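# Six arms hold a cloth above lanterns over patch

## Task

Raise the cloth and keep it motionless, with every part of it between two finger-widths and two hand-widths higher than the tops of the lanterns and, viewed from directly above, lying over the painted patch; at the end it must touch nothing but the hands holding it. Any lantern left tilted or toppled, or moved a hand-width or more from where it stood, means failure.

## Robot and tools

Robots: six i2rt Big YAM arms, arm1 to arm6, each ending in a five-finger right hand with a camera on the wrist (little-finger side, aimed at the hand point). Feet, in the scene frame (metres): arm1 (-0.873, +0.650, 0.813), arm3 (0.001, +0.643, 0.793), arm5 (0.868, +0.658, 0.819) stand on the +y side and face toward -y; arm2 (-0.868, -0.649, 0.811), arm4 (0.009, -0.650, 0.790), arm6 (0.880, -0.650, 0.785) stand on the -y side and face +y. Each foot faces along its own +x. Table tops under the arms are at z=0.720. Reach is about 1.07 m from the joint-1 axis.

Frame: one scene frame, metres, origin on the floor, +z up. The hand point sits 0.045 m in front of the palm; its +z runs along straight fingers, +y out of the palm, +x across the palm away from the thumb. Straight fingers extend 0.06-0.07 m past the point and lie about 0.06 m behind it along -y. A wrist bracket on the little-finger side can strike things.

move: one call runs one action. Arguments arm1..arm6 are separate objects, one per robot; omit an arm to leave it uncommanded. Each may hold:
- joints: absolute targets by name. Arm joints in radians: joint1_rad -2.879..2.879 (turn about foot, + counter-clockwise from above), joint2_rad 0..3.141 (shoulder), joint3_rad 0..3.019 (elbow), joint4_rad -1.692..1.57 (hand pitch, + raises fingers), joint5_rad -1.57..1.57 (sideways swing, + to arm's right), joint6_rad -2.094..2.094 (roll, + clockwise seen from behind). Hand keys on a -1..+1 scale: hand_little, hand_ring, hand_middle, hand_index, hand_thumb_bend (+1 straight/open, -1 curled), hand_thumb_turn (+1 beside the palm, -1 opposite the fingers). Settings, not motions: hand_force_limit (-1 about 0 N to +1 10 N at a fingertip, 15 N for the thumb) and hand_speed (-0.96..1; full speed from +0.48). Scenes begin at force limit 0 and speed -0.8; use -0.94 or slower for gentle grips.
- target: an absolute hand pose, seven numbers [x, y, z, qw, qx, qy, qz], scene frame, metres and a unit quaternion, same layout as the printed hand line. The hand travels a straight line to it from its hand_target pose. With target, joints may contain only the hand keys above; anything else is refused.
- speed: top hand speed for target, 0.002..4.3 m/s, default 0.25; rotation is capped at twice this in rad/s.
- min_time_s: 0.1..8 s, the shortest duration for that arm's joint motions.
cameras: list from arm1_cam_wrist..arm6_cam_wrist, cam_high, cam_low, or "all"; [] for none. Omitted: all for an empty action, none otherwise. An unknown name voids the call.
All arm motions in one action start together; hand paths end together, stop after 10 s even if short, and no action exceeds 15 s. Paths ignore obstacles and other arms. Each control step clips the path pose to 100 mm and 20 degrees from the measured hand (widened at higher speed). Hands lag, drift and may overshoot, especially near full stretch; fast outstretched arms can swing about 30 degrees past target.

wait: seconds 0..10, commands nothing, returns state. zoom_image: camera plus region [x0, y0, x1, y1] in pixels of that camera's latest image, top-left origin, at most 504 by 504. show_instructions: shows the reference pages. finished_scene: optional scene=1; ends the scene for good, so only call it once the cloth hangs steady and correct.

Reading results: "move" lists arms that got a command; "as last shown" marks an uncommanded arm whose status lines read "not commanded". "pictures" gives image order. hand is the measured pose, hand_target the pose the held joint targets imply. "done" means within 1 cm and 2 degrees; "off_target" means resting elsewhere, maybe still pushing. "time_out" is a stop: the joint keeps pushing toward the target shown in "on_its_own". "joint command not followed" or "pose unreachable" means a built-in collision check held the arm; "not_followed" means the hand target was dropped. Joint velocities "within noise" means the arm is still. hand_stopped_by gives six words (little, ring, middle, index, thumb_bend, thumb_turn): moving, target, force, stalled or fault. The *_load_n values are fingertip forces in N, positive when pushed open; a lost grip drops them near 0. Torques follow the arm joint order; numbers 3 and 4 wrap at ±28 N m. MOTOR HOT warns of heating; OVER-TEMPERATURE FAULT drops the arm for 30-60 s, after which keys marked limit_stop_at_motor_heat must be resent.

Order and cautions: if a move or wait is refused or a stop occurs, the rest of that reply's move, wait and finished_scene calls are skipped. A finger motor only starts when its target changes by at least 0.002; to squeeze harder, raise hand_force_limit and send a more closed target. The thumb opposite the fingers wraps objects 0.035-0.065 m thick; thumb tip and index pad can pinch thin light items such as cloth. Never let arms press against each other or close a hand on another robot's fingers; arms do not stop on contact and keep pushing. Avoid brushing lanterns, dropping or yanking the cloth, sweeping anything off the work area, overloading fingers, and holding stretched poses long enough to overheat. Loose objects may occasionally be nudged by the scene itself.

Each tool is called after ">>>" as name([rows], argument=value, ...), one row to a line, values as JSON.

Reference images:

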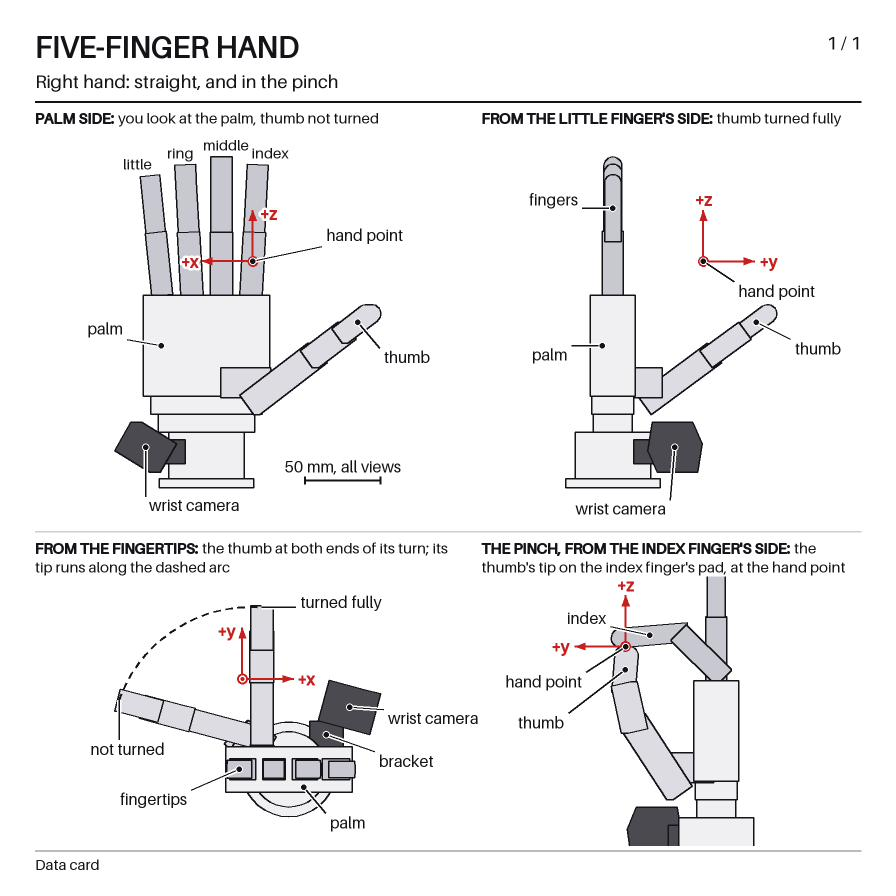

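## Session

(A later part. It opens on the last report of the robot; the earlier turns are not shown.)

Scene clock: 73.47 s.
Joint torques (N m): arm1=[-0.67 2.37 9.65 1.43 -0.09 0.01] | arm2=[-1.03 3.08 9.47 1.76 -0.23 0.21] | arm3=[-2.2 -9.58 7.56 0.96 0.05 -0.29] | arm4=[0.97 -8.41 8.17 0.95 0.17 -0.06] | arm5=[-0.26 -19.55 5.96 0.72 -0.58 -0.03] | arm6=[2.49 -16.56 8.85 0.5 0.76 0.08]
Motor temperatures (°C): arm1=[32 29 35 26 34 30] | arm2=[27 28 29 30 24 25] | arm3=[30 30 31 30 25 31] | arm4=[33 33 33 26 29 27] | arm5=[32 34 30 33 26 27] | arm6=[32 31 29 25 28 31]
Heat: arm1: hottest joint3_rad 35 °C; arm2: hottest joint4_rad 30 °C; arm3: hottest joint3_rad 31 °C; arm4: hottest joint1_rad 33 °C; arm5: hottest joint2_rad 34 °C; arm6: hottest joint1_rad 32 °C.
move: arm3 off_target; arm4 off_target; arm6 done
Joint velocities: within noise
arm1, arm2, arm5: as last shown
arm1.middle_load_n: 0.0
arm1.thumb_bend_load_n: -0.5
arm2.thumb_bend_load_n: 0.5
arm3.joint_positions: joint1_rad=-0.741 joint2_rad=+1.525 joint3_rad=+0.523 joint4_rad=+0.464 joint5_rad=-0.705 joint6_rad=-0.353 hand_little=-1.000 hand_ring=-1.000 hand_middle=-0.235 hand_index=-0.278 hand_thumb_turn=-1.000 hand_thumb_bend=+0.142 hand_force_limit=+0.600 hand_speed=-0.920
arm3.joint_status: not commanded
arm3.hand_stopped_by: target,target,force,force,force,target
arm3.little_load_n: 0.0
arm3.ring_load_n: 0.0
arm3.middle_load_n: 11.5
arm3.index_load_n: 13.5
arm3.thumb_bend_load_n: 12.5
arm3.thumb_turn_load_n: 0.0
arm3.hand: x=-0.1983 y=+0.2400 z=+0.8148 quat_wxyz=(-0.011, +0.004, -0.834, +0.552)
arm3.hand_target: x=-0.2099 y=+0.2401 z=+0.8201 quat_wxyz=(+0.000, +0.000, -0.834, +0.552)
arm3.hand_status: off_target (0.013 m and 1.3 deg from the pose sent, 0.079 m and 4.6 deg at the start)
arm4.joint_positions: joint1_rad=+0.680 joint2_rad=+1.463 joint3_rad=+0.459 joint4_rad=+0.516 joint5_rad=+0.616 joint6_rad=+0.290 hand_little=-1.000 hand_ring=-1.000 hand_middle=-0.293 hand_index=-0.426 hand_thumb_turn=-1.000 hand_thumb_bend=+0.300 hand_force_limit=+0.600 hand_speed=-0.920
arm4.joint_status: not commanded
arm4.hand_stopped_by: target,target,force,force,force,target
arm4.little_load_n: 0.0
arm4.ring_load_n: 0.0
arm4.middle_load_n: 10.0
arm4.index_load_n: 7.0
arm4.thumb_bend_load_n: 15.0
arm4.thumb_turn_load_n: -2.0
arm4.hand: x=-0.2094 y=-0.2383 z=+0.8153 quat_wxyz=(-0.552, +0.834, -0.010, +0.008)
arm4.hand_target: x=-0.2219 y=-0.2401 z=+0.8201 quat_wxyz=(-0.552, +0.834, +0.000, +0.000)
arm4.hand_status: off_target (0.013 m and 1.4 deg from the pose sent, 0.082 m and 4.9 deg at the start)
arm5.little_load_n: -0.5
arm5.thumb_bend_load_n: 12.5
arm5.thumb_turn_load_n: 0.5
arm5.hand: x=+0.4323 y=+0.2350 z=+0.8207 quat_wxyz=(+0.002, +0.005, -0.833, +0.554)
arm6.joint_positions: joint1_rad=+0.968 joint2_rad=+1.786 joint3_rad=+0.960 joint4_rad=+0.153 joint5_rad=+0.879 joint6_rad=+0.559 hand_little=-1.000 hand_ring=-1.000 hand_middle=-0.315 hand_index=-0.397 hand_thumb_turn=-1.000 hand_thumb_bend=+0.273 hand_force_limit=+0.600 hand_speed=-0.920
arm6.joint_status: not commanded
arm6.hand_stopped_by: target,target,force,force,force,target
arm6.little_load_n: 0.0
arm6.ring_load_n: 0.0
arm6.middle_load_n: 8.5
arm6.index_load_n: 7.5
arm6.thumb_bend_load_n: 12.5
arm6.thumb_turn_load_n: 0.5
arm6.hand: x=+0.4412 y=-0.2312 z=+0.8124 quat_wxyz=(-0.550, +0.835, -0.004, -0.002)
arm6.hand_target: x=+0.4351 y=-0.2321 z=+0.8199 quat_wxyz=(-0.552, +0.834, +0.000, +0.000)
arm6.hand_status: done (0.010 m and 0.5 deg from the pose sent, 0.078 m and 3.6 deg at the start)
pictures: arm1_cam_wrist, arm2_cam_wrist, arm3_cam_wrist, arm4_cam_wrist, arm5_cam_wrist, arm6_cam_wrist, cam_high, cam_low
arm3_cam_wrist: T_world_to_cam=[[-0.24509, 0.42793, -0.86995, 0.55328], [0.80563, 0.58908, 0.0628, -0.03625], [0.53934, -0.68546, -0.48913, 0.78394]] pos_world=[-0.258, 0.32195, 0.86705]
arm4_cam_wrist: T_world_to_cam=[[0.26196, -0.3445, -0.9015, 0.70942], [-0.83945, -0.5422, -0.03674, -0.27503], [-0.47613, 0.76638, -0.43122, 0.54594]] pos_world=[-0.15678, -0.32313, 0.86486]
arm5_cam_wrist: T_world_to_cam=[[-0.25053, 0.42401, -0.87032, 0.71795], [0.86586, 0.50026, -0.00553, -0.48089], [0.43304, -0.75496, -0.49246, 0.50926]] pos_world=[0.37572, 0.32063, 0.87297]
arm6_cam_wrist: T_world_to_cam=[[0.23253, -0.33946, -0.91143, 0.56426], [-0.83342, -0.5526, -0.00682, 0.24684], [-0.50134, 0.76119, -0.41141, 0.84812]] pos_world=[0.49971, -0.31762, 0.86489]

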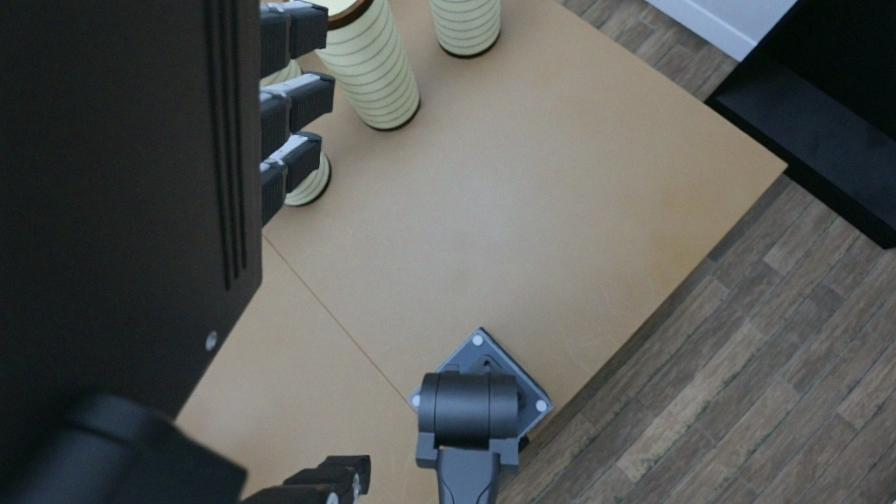

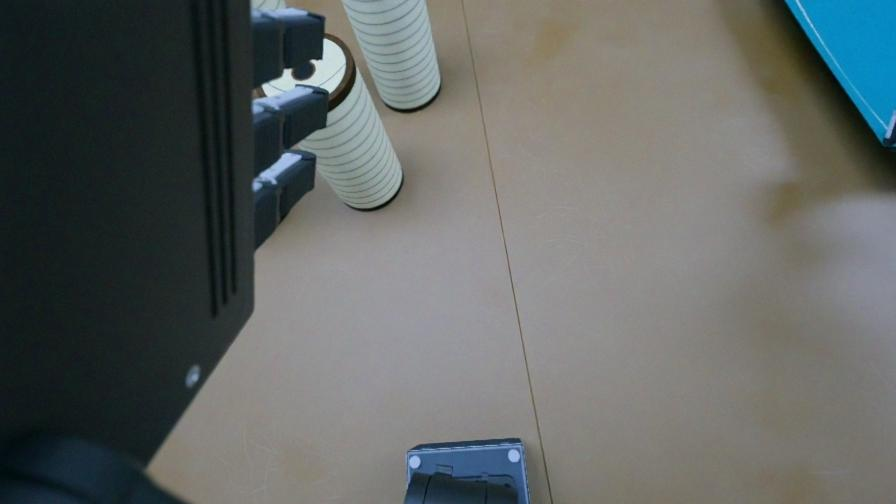

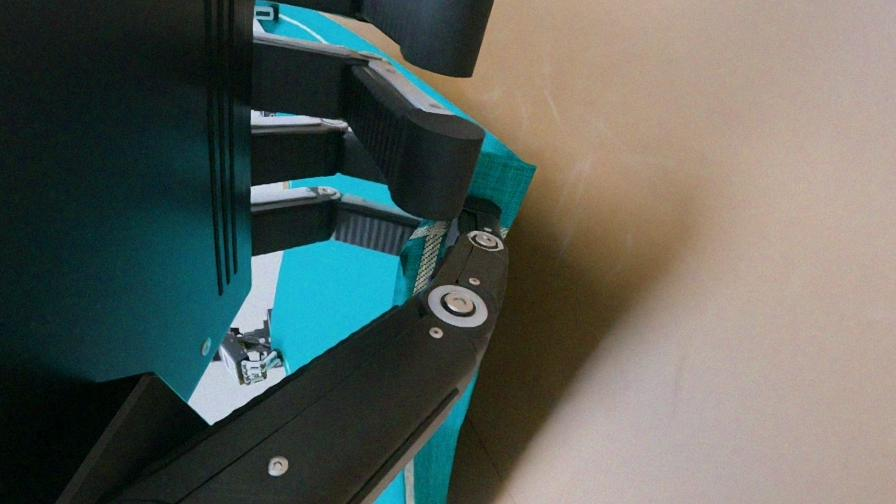

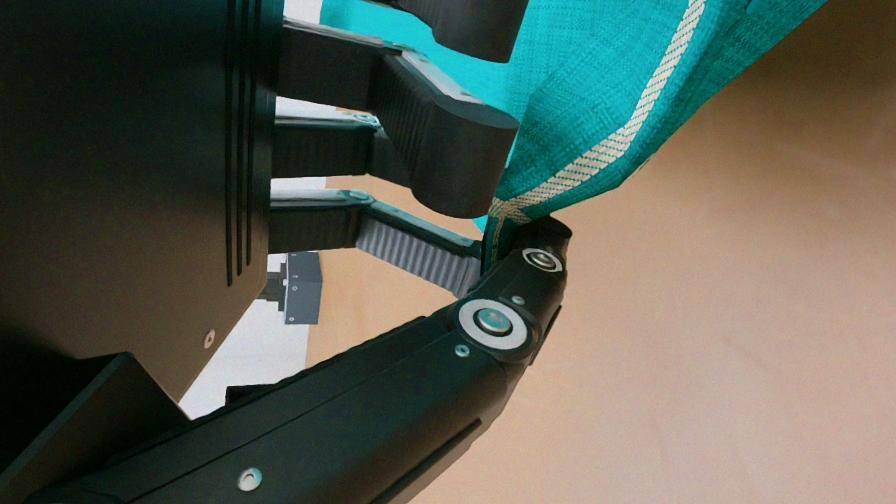

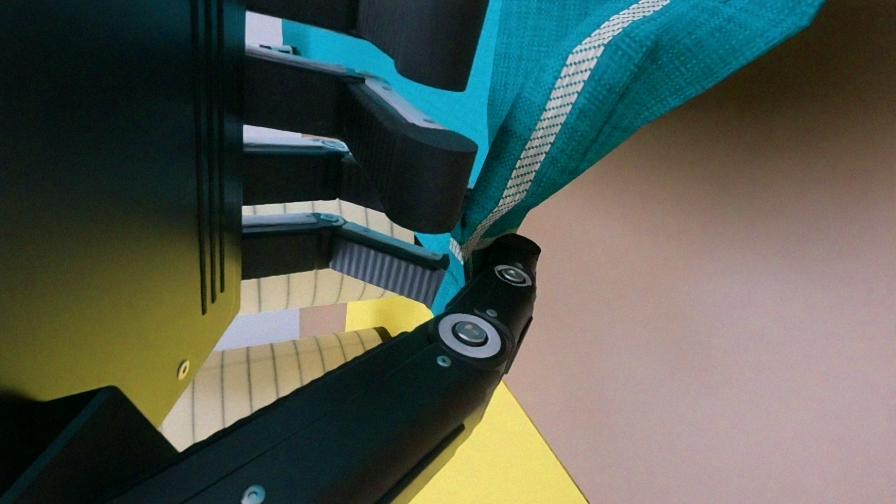

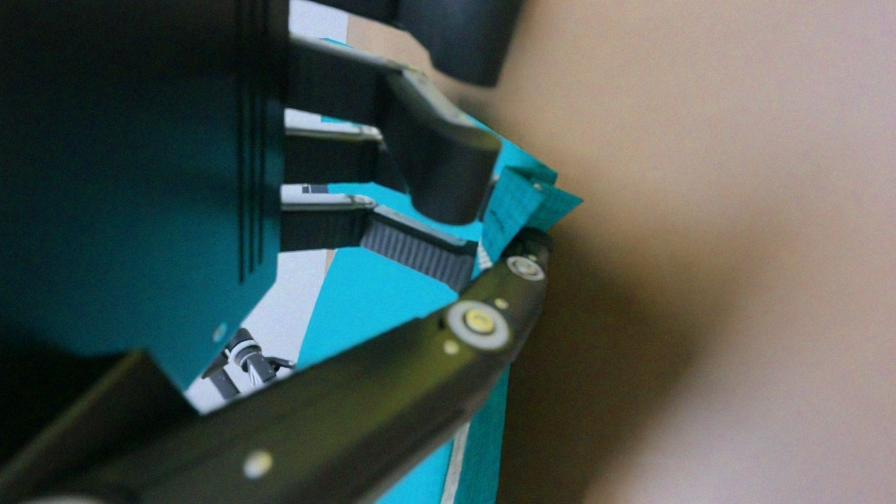

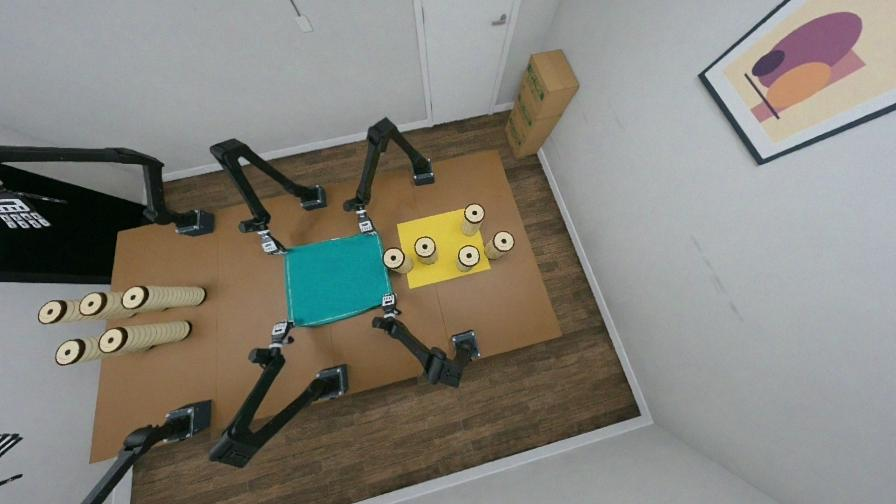

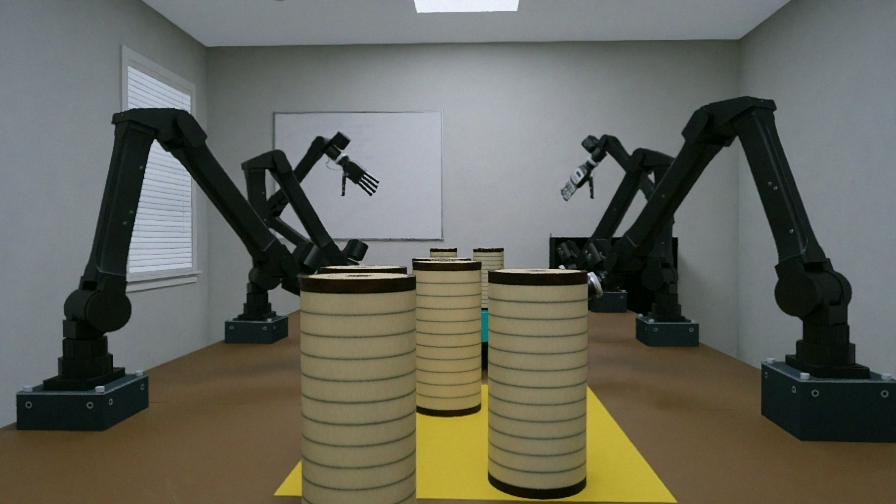

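>>> move(arm3={"target": [-0.205, 0.252, 1.15, 0, 0, 0.8339, -0.5519], "speed": 0.12}, arm4={"target": [-0.215, -0.250, 1.15, 0.5519, -0.8339, 0, 0], "speed": 0.12}, arm5={"target": [0.4350, 0.252, 1.15, 0, 0, 0.8339, -0.5519], "speed": 0.12}, arm6={"target": [0.4350, -0.250, 1.15, 0.5519, -0.8339, 0, 0], "speed": 0.12}, cameras=["arm3_cam_wrist", "arm4_cam_wrist", "arm5_cam_wrist", "arm6_cam_wrist", "cam_high", "cam_low"])

Scene clock: 77.83 s.
Joint torques (N m): arm1=[-0.67 2.37 9.63 1.42 -0.09 0] | arm2=[-1.14 3.08 9.51 1.76 -0.23 0.21] | arm3=[-3.37 -7.24 13.38 0.77 0.03 -0.39] | arm4=[1.2 -6.36 14.78 0.73 0.12 0.02] | arm5=[-1.38 -17.14 11.7 0.39 -0.57 -0.17] | arm6=[3.6 -14.74 13.59 0.24 0.55 0.07]
Motor temperatures (°C): arm1=[32 29 35 26 33 30] | arm2=[27 28 29 30 24 25] | arm3=[29 30 31 30 25 31] | arm4=[33 33 34 26 29 27] | arm5=[32 35 30 33 26 27] | arm6=[32 31 29 25 28 31]
Heat: arm1: hottest joint3_rad 35 °C; arm2: hottest joint4_rad 30 °C; arm3: hottest joint3_rad 31 °C; arm4: hottest joint3_rad 34 °C; arm5: hottest joint2_rad 35 °C; arm6: hottest joint1_rad 32 °C.
move: arm3 off_target; arm4 off_target; arm5 off_target; arm6 off_target
Joint velocities: within noise
arm1.joint_positions: joint1_rad=-0.769 joint2_rad=+0.580 joint3_rad=+1.413 joint4_rad=-1.635 joint5_rad=-0.148 joint6_rad=-1.247 hand_little=+1.000 hand_ring=+1.000 hand_middle=+1.000 hand_index=+1.000 hand_thumb_turn=+1.000 hand_thumb_bend=+1.000 hand_force_limit=+0.000 hand_speed=-0.800
arm1.joint_status: not commanded
arm1.hand_stopped_by: target,target,target,target,target,target
arm1.little_load_n: 0.0
arm1.ring_load_n: 0.0
arm1.middle_load_n: 0.0
arm1.index_load_n: 0.0
arm1.thumb_bend_load_n: 0.0
arm1.thumb_turn_load_n: -0.5
arm1.hand: x=-0.9874 y=+0.5535 z=+1.2626 quat_wxyz=(+0.287, +0.245, -0.890, +0.256)
arm1.hand_target: x=-0.9871 y=+0.5537 z=+1.2698 quat_wxyz=(+0.295, +0.245, -0.886, +0.260)
arm1.hand_status: not commanded
arm2.joint_positions: joint1_rad=-0.190 joint2_rad=+0.599 joint3_rad=+1.434 joint4_rad=-1.566 joint5_rad=-0.217 joint6_rad=-1.305 hand_little=+1.000 hand_ring=+1.000 hand_middle=+1.000 hand_index=+1.000 hand_thumb_turn=+1.000 hand_thumb_bend=+1.000 hand_force_limit=+0.000 hand_speed=-0.800
arm2.joint_status: not commanded
arm2.hand_stopped_by: target,target,target,target,target,target
arm2.little_load_n: 0.0
arm2.ring_load_n: 0.0
arm2.middle_load_n: 0.0
arm2.index_load_n: 0.0
arm2.thumb_bend_load_n: 0.0
arm2.thumb_turn_load_n: 0.0
arm2.hand: x=-0.8190 y=-0.4776 z=+1.2763 quat_wxyz=(-0.360, +0.759, +0.501, +0.210)
arm2.hand_target: x=-0.8190 y=-0.4777 z=+1.2852 quat_wxyz=(-0.367, +0.754, +0.500, +0.217)
arm2.hand_status: not commanded
arm3.joint_positions: joint1_rad=-0.741 joint2_rad=+1.056 joint3_rad=+1.092 joint4_rad=-0.604 joint5_rad=-0.716 joint6_rad=-0.353 hand_little=-1.000 hand_ring=-1.000 hand_middle=-0.235 hand_index=-0.278 hand_thumb_turn=-1.000 hand_thumb_bend=+0.142 hand_force_limit=+0.600 hand_speed=-0.920
arm3.joint_status: not commanded
arm3.hand_stopped_by: target,target,force,force,force,target
arm3.little_load_n: 0.0
arm3.ring_load_n: 0.0
arm3.middle_load_n: 12.0
arm3.index_load_n: 14.0
arm3.thumb_bend_load_n: 12.5
arm3.thumb_turn_load_n: 0.0
arm3.hand: x=-0.1910 y=+0.2450 z=+1.1283 quat_wxyz=(-0.024, +0.001, -0.839, +0.544)
arm3.hand_target: x=-0.2041 y=+0.2521 z=+1.1497 quat_wxyz=(+0.000, +0.000, -0.834, +0.552)
arm3.hand_status: off_target (0.027 m and 2.9 deg from the pose sent, 0.336 m and 1.3 deg at the start)
arm4.joint_positions: joint1_rad=+0.688 joint2_rad=+0.987 joint3_rad=+1.049 joint4_rad=-0.584 joint5_rad=+0.628 joint6_rad=+0.290 hand_little=-1.000 hand_ring=-1.000 hand_middle=-0.293 hand_index=-0.426 hand_thumb_turn=-1.000 hand_thumb_bend=+0.300 hand_force_limit=+0.600 hand_speed=-0.920
arm4.joint_status: not commanded
arm4.hand_stopped_by: target,target,force,force,force,target
arm4.little_load_n: 0.0
arm4.ring_load_n: 0.0
arm4.middle_load_n: 11.0
arm4.index_load_n: 7.0
arm4.thumb_bend_load_n: 15.0
arm4.thumb_turn_load_n: -2.0
arm4.hand: x=-0.2038 y=-0.2436 z=+1.1245 quat_wxyz=(-0.542, +0.840, -0.004, +0.018)
arm4.hand_target: x=-0.2143 y=-0.2502 z=+1.1496 quat_wxyz=(-0.552, +0.834, +0.000, +0.000)
arm4.hand_status: off_target (0.029 m and 2.5 deg from the pose sent, 0.335 m and 1.4 deg at the start)
arm5.joint_positions: joint1_rad=-1.014 joint2_rad=+1.570 joint3_rad=+1.539 joint4_rad=-0.713 joint5_rad=-0.953 joint6_rad=-0.609 hand_little=-1.000 hand_ring=-1.000 hand_middle=-0.355 hand_index=-0.441 hand_thumb_turn=-1.000 hand_thumb_bend=+0.297 hand_force_limit=+0.600 hand_speed=-0.920
arm5.joint_status: not commanded
arm5.hand_stopped_by: target,target,force,force,force,target
arm5.little_load_n: 0.0
arm5.ring_load_n: 0.0
arm5.middle_load_n: 7.5
arm5.index_load_n: 8.0
arm5.thumb_bend_load_n: 12.5
arm5.thumb_turn_load_n: 0.0
arm5.hand: x=+0.4468 y=+0.2444 z=+1.1326 quat_wxyz=(-0.017, -0.003, -0.837, +0.547)
arm5.hand_target: x=+0.4355 y=+0.2522 z=+1.1498 quat_wxyz=(+0.000, +0.000, -0.834, +0.552)
arm5.hand_status: off_target (0.022 m and 2.1 deg from the pose sent, 0.330 m and 0.7 deg at the start)
arm6.joint_positions: joint1_rad=+0.984 joint2_rad=+1.460 joint3_rad=+1.487 joint4_rad=-0.743 joint5_rad=+0.907 joint6_rad=+0.585 hand_little=-1.000 hand_ring=-1.000 hand_middle=-0.315 hand_index=-0.397 hand_thumb_turn=-1.000 hand_thumb_bend=+0.273 hand_force_limit=+0.600 hand_speed=-0.920
arm6.joint_status: not commanded
arm6.hand_stopped_by: target,target,force,force,force,target
arm6.little_load_n: 0.0
arm6.ring_load_n: 0.0
arm6.middle_load_n: 9.0
arm6.index_load_n: 7.5
arm6.thumb_bend_load_n: 12.5
arm6.thumb_turn_load_n: 0.5
arm6.hand: x=+0.4426 y=-0.2399 z=+1.1279 quat_wxyz=(-0.547, +0.837, -0.004, +0.012)
arm6.hand_target: x=+0.4357 y=-0.2500 z=+1.1498 quat_wxyz=(-0.552, +0.834, +0.000, +0.000)
arm6.hand_status: off_target (0.025 m and 1.6 deg from the pose sent, 0.338 m and 0.5 deg at the start)
arm3_cam_wrist: T_world_to_cam=[[-0.22739, 0.44152, -0.86796, 0.82344], [0.79804, 0.59527, 0.09374, -0.10256], [0.55806, -0.67135, -0.48771, 0.93528]] pos_world=[-0.25286, 0.32539, 1.18047]
arm4_cam_wrist: T_world_to_cam=[[0.28368, -0.36572, -0.88644, 0.96713], [-0.83909, -0.54214, -0.04485, -0.25253], [-0.46417, 0.75653, -0.46066, 0.71913]] pos_world=[-0.15245, -0.32726, 1.17726]
arm5_cam_wrist: T_world_to_cam=[[-0.21899, 0.436, -0.87289, 0.97507], [0.8606, 0.50788, 0.03777, -0.54497], [0.45979, -0.74294, -0.48645, 0.64192]] pos_world=[0.38738, 0.32855, 1.18398]
arm6_cam_wrist: T_world_to_cam=[[0.2472, -0.35014, -0.90349, 0.83043], [-0.84168, -0.53956, -0.02119, 0.26834], [-0.48006, 0.76569, -0.42809, 0.99567]] pos_world=[0.49856, -0.32682, 1.18221]

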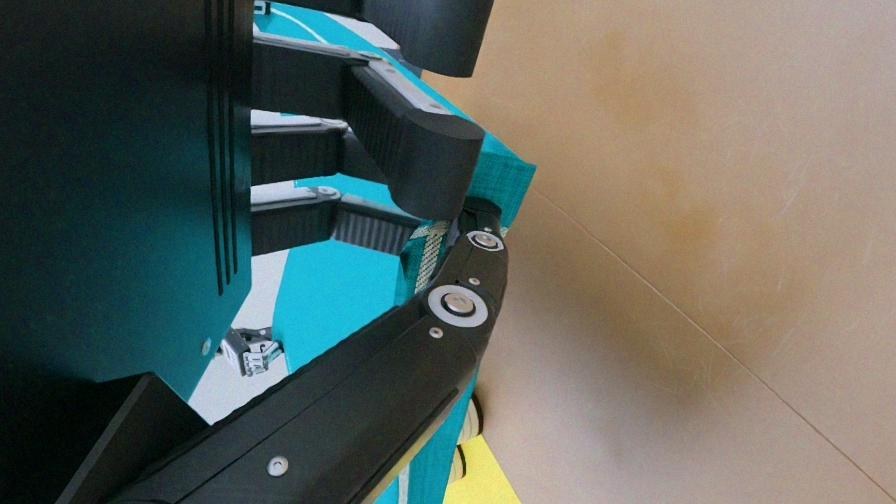

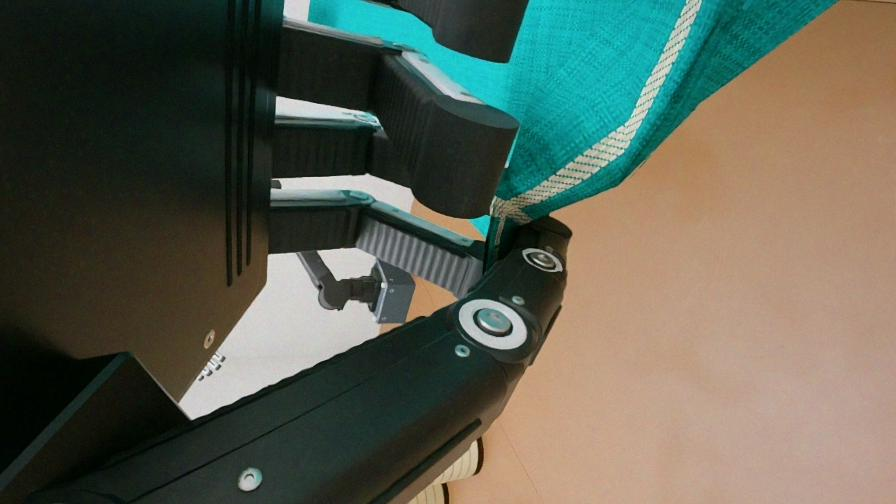

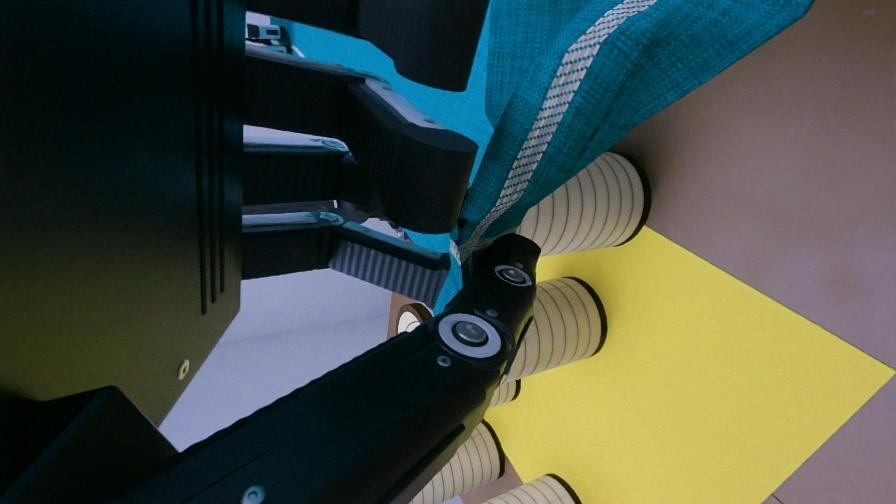

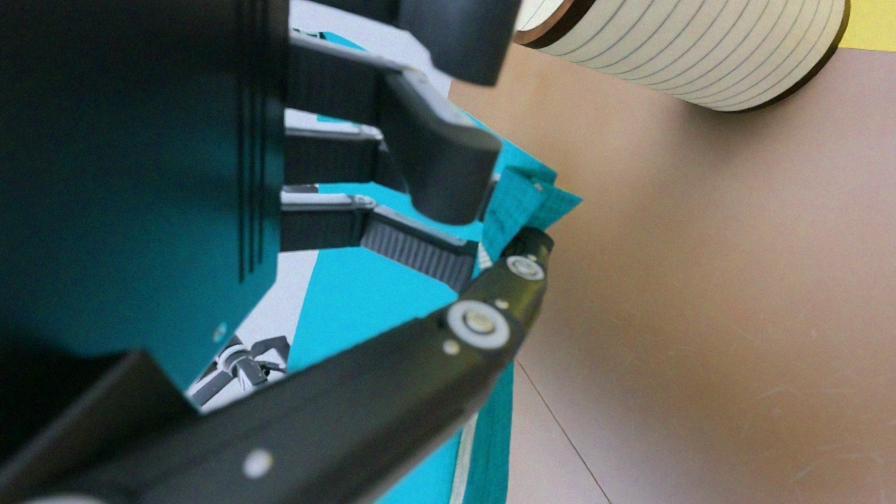

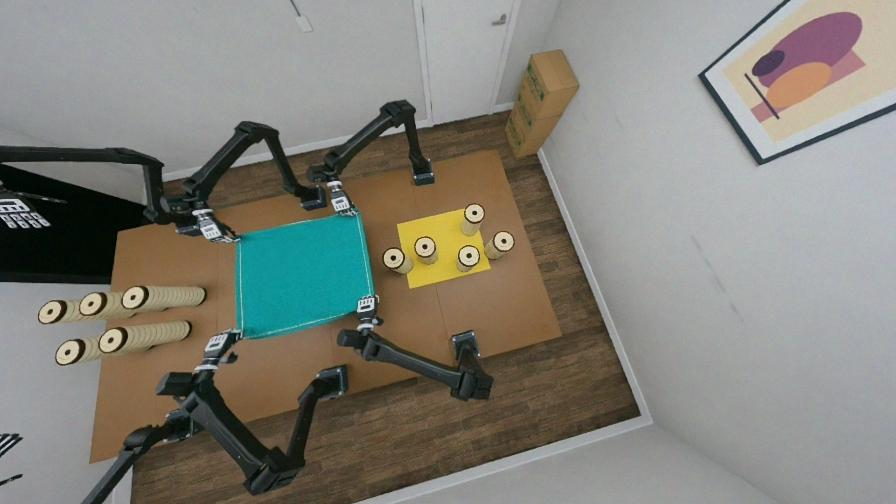

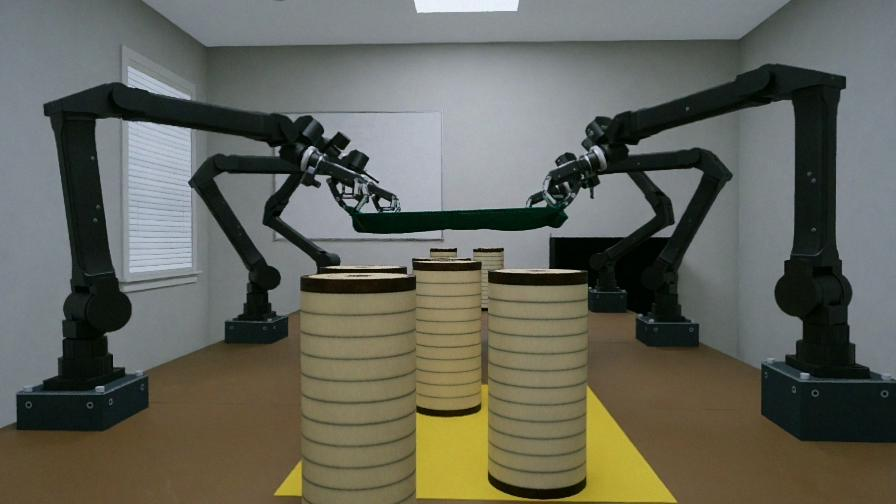

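>>> zoom_image(camera="cam_low", region=[310, 130, 610, 290])

>>> zoom_image(camera="cam_high", region=[190, 180, 410, 370])

Scaled by 1.680 from the camera's image (finer frame: 1280x720).

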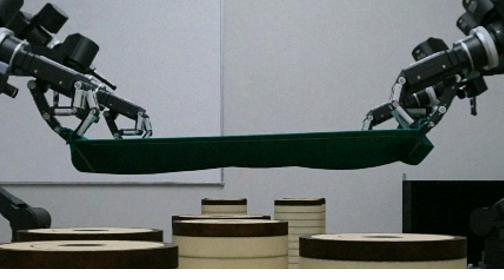

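Scaled by 2.291 from the camera's image (finer frame: 1280x720).

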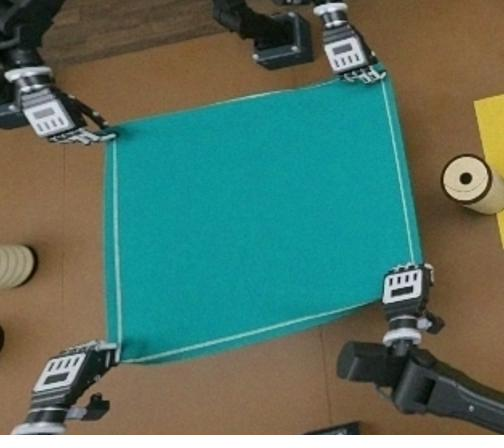

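>>> move(arm3={"target": [0.043, 0.265, 1.155, 0, 0, 0.8339, -0.5519], "speed": 0.12}, arm4={"target": [0.031, -0.241, 1.155, 0.5519, -0.8339, 0, 0], "speed": 0.12}, arm5={"target": [0.6840, 0.275, 1.155, 0, 0, 0.8339, -0.5519], "speed": 0.12}, arm6={"target": [0.6860, -0.239, 1.155, 0.5519, -0.8339, 0, 0], "speed": 0.12}, cameras=["arm5_cam_wrist", "cam_high", "cam_low"])

Scene clock: 81.70 s.
Joint torques (N m): arm1=[-0.67 2.37 9.66 1.43 -0.1 0] | arm2=[-1.14 3.19 9.5 1.74 -0.22 0.21] | arm3=[-0.44 -4.37 10.22 0.66 0.34 -0.22] | arm4=[-1.26 -3.9 11.99 1.48 -0.26 -0.14] | arm5=[0.32 -8.23 8.14 0.96 -0.23 0.14] | arm6=[2.14 -8.64 9.16 1.18 0 -0.09]
Motor temperatures (°C): arm1=[32 29 35 26 33 30] | arm2=[27 28 29 30 24 25] | arm3=[29 30 32 30 25 31] | arm4=[33 33 34 26 29 27] | arm5=[32 35 31 33 26 27] | arm6=[32 31 29 25 28 31]
Heat: arm1: hottest joint3_rad 35 °C; arm2: hottest joint4_rad 30 °C; arm3: hottest joint3_rad 32 °C; arm4: hottest joint3_rad 34 °C; arm5: hottest joint2_rad 35 °C; arm6: hottest joint1_rad 32 °C.
move: arm3 off_target; arm4 done; arm5 done; arm6 off_target
Joint velocities: within noise
arm1, arm2: as last shown
arm1.thumb_turn_load_n: 0.0
arm3.joint_positions: joint1_rad=+0.062 joint2_rad=+0.754 joint3_rad=+0.966 joint4_rad=-0.604 joint5_rad=+0.040 joint6_rad=+0.024 hand_little=-1.000 hand_ring=-1.000 hand_middle=-0.234 hand_index=-0.278 hand_thumb_turn=-1.000 hand_thumb_bend=+0.142 hand_force_limit=+0.600 hand_speed=-0.920
arm3.joint_status: not commanded
arm3.hand_stopped_by: target,target,force,force,force,target
arm3.little_load_n: 0.0
arm3.ring_load_n: 0.0
arm3.middle_load_n: 13.0
arm3.index_load_n: 14.0
arm3.thumb_bend_load_n: 12.5
arm3.thumb_turn_load_n: 0.0
arm3.hand: x=+0.0438 y=+0.2529 z=+1.1549 quat_wxyz=(-0.003, -0.001, -0.831, +0.556)
arm3.hand_target: x=+0.0430 y=+0.2645 z=+1.1549 quat_wxyz=(+0.000, +0.000, -0.834, +0.552)
arm3.hand_status: off_target (0.012 m and 0.6 deg from the pose sent, 0.236 m and 2.9 deg at the start)
arm4.joint_positions: joint1_rad=-0.157 joint2_rad=+0.825 joint3_rad=+1.003 joint4_rad=-0.584 joint5_rad=-0.173 joint6_rad=-0.071 hand_little=-1.000 hand_ring=-1.000 hand_middle=-0.293 hand_index=-0.426 hand_thumb_turn=-1.000 hand_thumb_bend=+0.300 hand_force_limit=+0.600 hand_speed=-0.920
arm4.joint_status: not commanded
arm4.hand_stopped_by: target,target,force,force,force,target
arm4.little_load_n: 0.0
arm4.ring_load_n: 0.0
arm4.middle_load_n: 12.0
arm4.index_load_n: 7.5
arm4.thumb_bend_load_n: 15.5
arm4.thumb_turn_load_n: -2.0
arm4.hand: x=+0.0288 y=-0.2377 z=+1.1493 quat_wxyz=(-0.549, +0.836, -0.003, -0.003)
arm4.hand_target: x=+0.0310 y=-0.2410 z=+1.1549 quat_wxyz=(-0.552, +0.834, +0.000, +0.000)
arm4.hand_status: done (0.007 m and 0.6 deg from the pose sent, 0.237 m and 2.5 deg at the start)
arm5.joint_positions: joint1_rad=-0.716 joint2_rad=+0.990 joint3_rad=+1.051 joint4_rad=-0.575 joint5_rad=-0.697 joint6_rad=-0.366 hand_little=-1.000 hand_ring=-1.000 hand_middle=-0.355 hand_index=-0.441 hand_thumb_turn=-1.000 hand_thumb_bend=+0.297 hand_force_limit=+0.600 hand_speed=-0.920
arm5.joint_status: not commanded
arm5.hand_stopped_by: target,target,force,force,force,target
arm5.little_load_n: 0.0
arm5.ring_load_n: 0.0
arm5.middle_load_n: 9.0
arm5.index_load_n: 9.0
arm5.thumb_bend_load_n: 12.0
arm5.thumb_turn_load_n: 0.5
arm5.hand: x=+0.6793 y=+0.2693 z=+1.1576 quat_wxyz=(+0.005, +0.009, -0.832, +0.554)
arm5.hand_target: x=+0.6839 y=+0.2748 z=+1.1550 quat_wxyz=(+0.000, +0.000, -0.834, +0.552)
arm5.hand_status: done (0.008 m and 1.2 deg from the pose sent, 0.240 m and 2.1 deg at the start)
arm6.joint_positions: joint1_rad=+0.531 joint2_rad=+0.991 joint3_rad=+1.122 joint4_rad=-0.598 joint5_rad=+0.517 joint6_rad=+0.271 hand_little=-1.000 hand_ring=-1.000 hand_middle=-0.315 hand_index=-0.397 hand_thumb_turn=-1.000 hand_thumb_bend=+0.273 hand_force_limit=+0.600 hand_speed=-0.920
arm6.joint_status: not commanded
arm6.hand_stopped_by: target,target,force,force,force,target
arm6.little_load_n: 0.0
arm6.ring_load_n: 0.0
arm6.middle_load_n: 11.0
arm6.index_load_n: 8.5
arm6.thumb_bend_load_n: 11.5
arm6.thumb_turn_load_n: 0.5
arm6.hand: x=+0.6809 y=-0.2279 z=+1.1563 quat_wxyz=(-0.553, +0.833, -0.014, -0.005)
arm6.hand_target: x=+0.6858 y=-0.2386 z=+1.1548 quat_wxyz=(-0.552, +0.834, +0.000, +0.000)
arm6.hand_status: off_target (0.012 m and 1.7 deg from the pose sent, 0.245 m and 1.6 deg at the start)
arm5_cam_wrist: T_world_to_cam=[[-0.25984, 0.42185, -0.86864, 1.06356], [0.86361, 0.50397, -0.01358, -0.70021], [0.43204, -0.75369, -0.49527, 0.59773]] pos_world=[0.62282, 0.35473, 1.21037]

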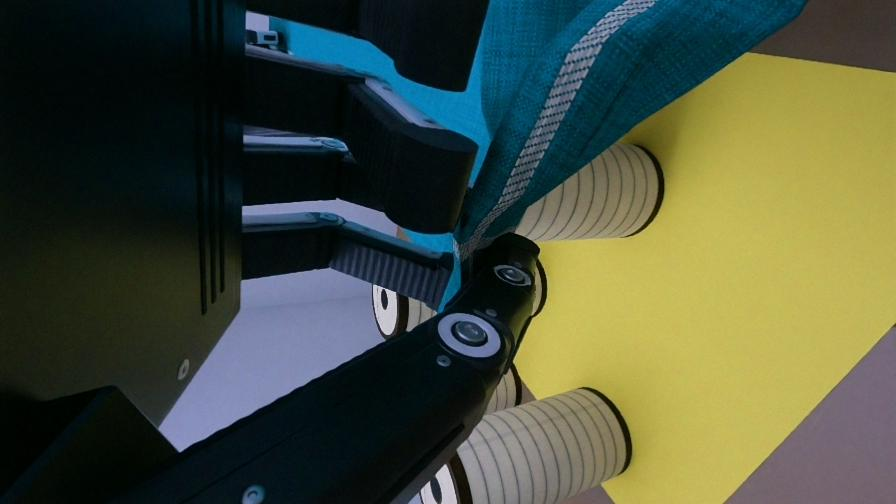

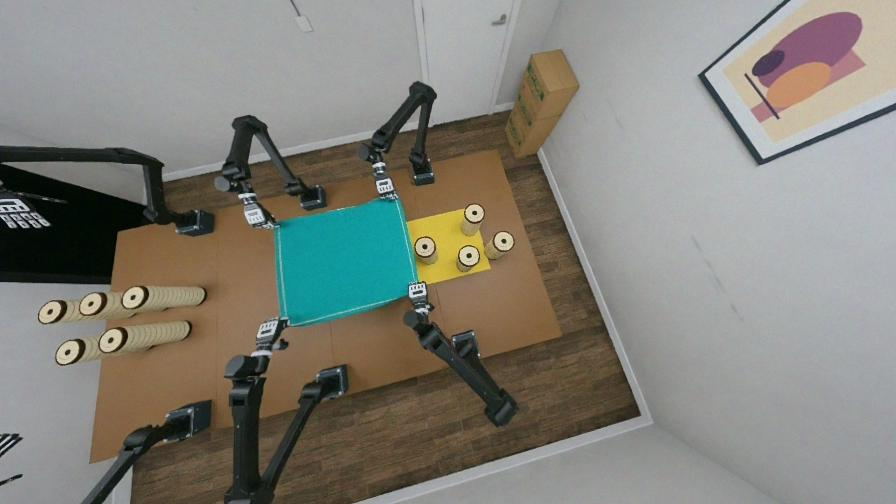

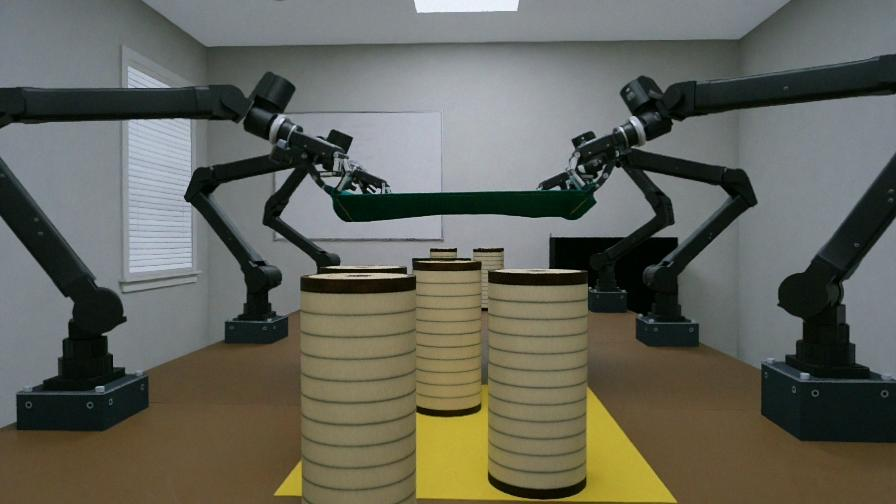

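>>> move(arm3={"target": [0.290, 0.283, 1.155, 0, 0, 0.8339, -0.5519], "speed": 0.12}, arm4={"target": [0.277, -0.232, 1.155, 0.5519, -0.8339, 0, 0], "speed": 0.12}, arm5={"target": [0.9325, 0.2975, 1.155, 0, 0, 0.8339, -0.5519], "speed": 0.12}, arm6={"target": [0.9360, -0.230, 1.155, 0.5519, -0.8339, 0, 0], "speed": 0.12}, cameras=["cam_high", "cam_low"])

Scene clock: 84.73 s.
Joint torques (N m): arm1=[-0.73 2.43 9.65 1.44 -0.1 0] | arm2=[-1.03 3.08 9.5 1.74 -0.23 0.2] | arm3=[1.73 -6.71 12.77 -0.18 0.31 -0.35] | arm4=[-3.02 -9.41 14.42 0.24 -0.23 -0.18] | arm5=[2.2 -4.78 8.47 -0.03 -0.33 0.11] | arm6=[-0.56 -6.36 11.69 0.9 0.08 -0.2]
Motor temperatures (°C): arm1=[32 29 35 26 33 30] | arm2=[27 28 30 30 24 25] | arm3=[29 30 32 30 25 31] | arm4=[33 33 35 26 29 27] | arm5=[32 34 31 33 26 27] | arm6=[32 31 29 25 28 31]
Heat: arm1: hottest joint3_rad 35 °C; arm2: hottest joint3_rad 30 °C; arm3: hottest joint3_rad 32 °C; arm4: hottest joint3_rad 35 °C; arm5: hottest joint2_rad 34 °C; arm6: hottest joint1_rad 32 °C.
move: arm3 off_target; arm4 off_target; arm5 off_target; arm6 off_target
Joint velocities: within noise
arm1, arm2: as last shown
arm2.thumb_turn_load_n: 0.5
arm3.joint_positions: joint1_rad=+0.889 joint2_rad=+1.048 joint3_rad=+1.120 joint4_rad=-0.665 joint5_rad=+0.808 joint6_rad=+0.470 hand_little=-1.000 hand_ring=-1.000 hand_middle=-0.234 hand_index=-0.277 hand_thumb_turn=-1.000 hand_thumb_bend=+0.142 hand_force_limit=+0.600 hand_speed=-0.920
arm3.joint_status: not commanded
arm3.hand_stopped_by: target,target,force,force,force,target
arm3.little_load_n: 0.0
arm3.ring_load_n: 0.5
arm3.middle_load_n: 14.5
arm3.index_load_n: 14.5
arm3.thumb_bend_load_n: 13.0
arm3.thumb_turn_load_n: 0.0
arm3.hand: x=+0.2847 y=+0.2718 z=+1.1416 quat_wxyz=(+0.003, -0.018, -0.832, +0.554)
arm3.hand_target: x=+0.2896 y=+0.2828 z=+1.1548 quat_wxyz=(+0.000, +0.000, -0.833, +0.553)
arm3.hand_status: off_target (0.018 m and 2.1 deg from the pose sent, 0.248 m and 0.7 deg at the start)
arm4.joint_positions: joint1_rad=-0.787 joint2_rad=+1.211 joint3_rad=+1.245 joint4_rad=-0.605 joint5_rad=-0.767 joint6_rad=-0.407 hand_little=-1.000 hand_ring=-1.000 hand_middle=-0.293 hand_index=-0.426 hand_thumb_turn=-1.000 hand_thumb_bend=+0.300 hand_force_limit=+0.600 hand_speed=-0.920
arm4.joint_status: not commanded
arm4.hand_stopped_by: target,target,force,force,force,target
arm4.little_load_n: 0.0
arm4.ring_load_n: 0.0
arm4.middle_load_n: 13.0
arm4.index_load_n: 7.5
arm4.thumb_bend_load_n: 16.0
arm4.thumb_turn_load_n: -1.5
arm4.hand: x=+0.2634 y=-0.2226 z=+1.1361 quat_wxyz=(-0.549, +0.836, +0.008, -0.016)
arm4.hand_target: x=+0.2763 y=-0.2321 z=+1.1548 quat_wxyz=(-0.552, +0.834, +0.000, +0.000)
arm4.hand_status: off_target (0.025 m and 2.0 deg from the pose sent, 0.248 m and 0.6 deg at the start)
arm5.joint_positions: joint1_rad=+0.192 joint2_rad=+0.684 joint3_rad=+0.885 joint4_rad=-0.574 joint5_rad=+0.161 joint6_rad=+0.051 hand_little=-1.000 hand_ring=-1.000 hand_middle=-0.355 hand_index=-0.441 hand_thumb_turn=-1.000 hand_thumb_bend=+0.297 hand_force_limit=+0.600 hand_speed=-0.920
arm5.joint_status: not commanded
arm5.hand_stopped_by: target,target,force,force,force,target
arm5.little_load_n: 0.0
arm5.ring_load_n: 0.0
arm5.middle_load_n: 10.0
arm5.index_load_n: 9.5
arm5.thumb_bend_load_n: 11.5
arm5.thumb_turn_load_n: 0.5
arm5.hand: x=+0.9245 y=+0.2822 z=+1.1608 quat_wxyz=(+0.012, -0.007, -0.827, +0.562)
arm5.hand_target: x=+0.9321 y=+0.2967 z=+1.1549 quat_wxyz=(+0.000, +0.000, -0.834, +0.552)
arm5.hand_status: off_target (0.018 m and 2.0 deg from the pose sent, 0.255 m and 1.2 deg at the start)
arm6.joint_positions: joint1_rad=-0.314 joint2_rad=+0.908 joint3_rad=+1.048 joint4_rad=-0.565 joint5_rad=-0.294 joint6_rad=-0.093 hand_little=-1.000 hand_ring=-1.000 hand_middle=-0.315 hand_index=-0.397 hand_thumb_turn=-1.000 hand_thumb_bend=+0.273 hand_force_limit=+0.600 hand_speed=-0.920
arm6.joint_status: not commanded
arm6.hand_stopped_by: target,target,force,force,force,target
arm6.little_load_n: 0.0
arm6.ring_load_n: 0.0
arm6.middle_load_n: 12.5
arm6.index_load_n: 9.5
arm6.thumb_bend_load_n: 11.0
arm6.thumb_turn_load_n: 0.5
arm6.hand: x=+0.9229 y=-0.2219 z=+1.1489 quat_wxyz=(-0.551, +0.834, -0.001, -0.019)
arm6.hand_target: x=+0.9355 y=-0.2298 z=+1.1548 quat_wxyz=(-0.552, +0.834, +0.000, +0.000)
arm6.hand_status: off_target (0.017 m and 2.2 deg from the pose sent, 0.255 m and 1.7 deg at the start)

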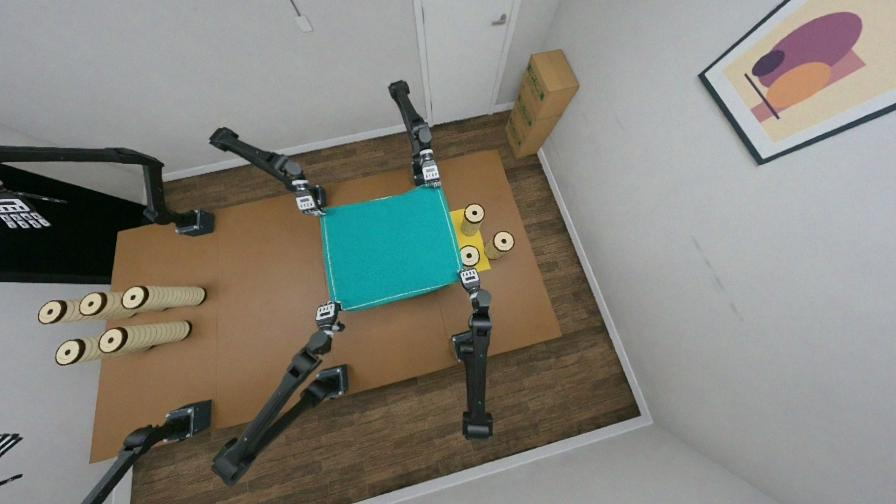

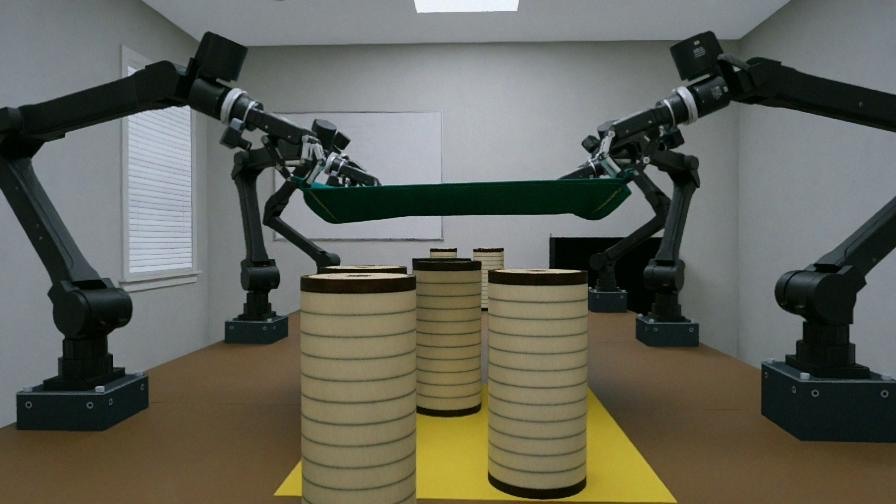

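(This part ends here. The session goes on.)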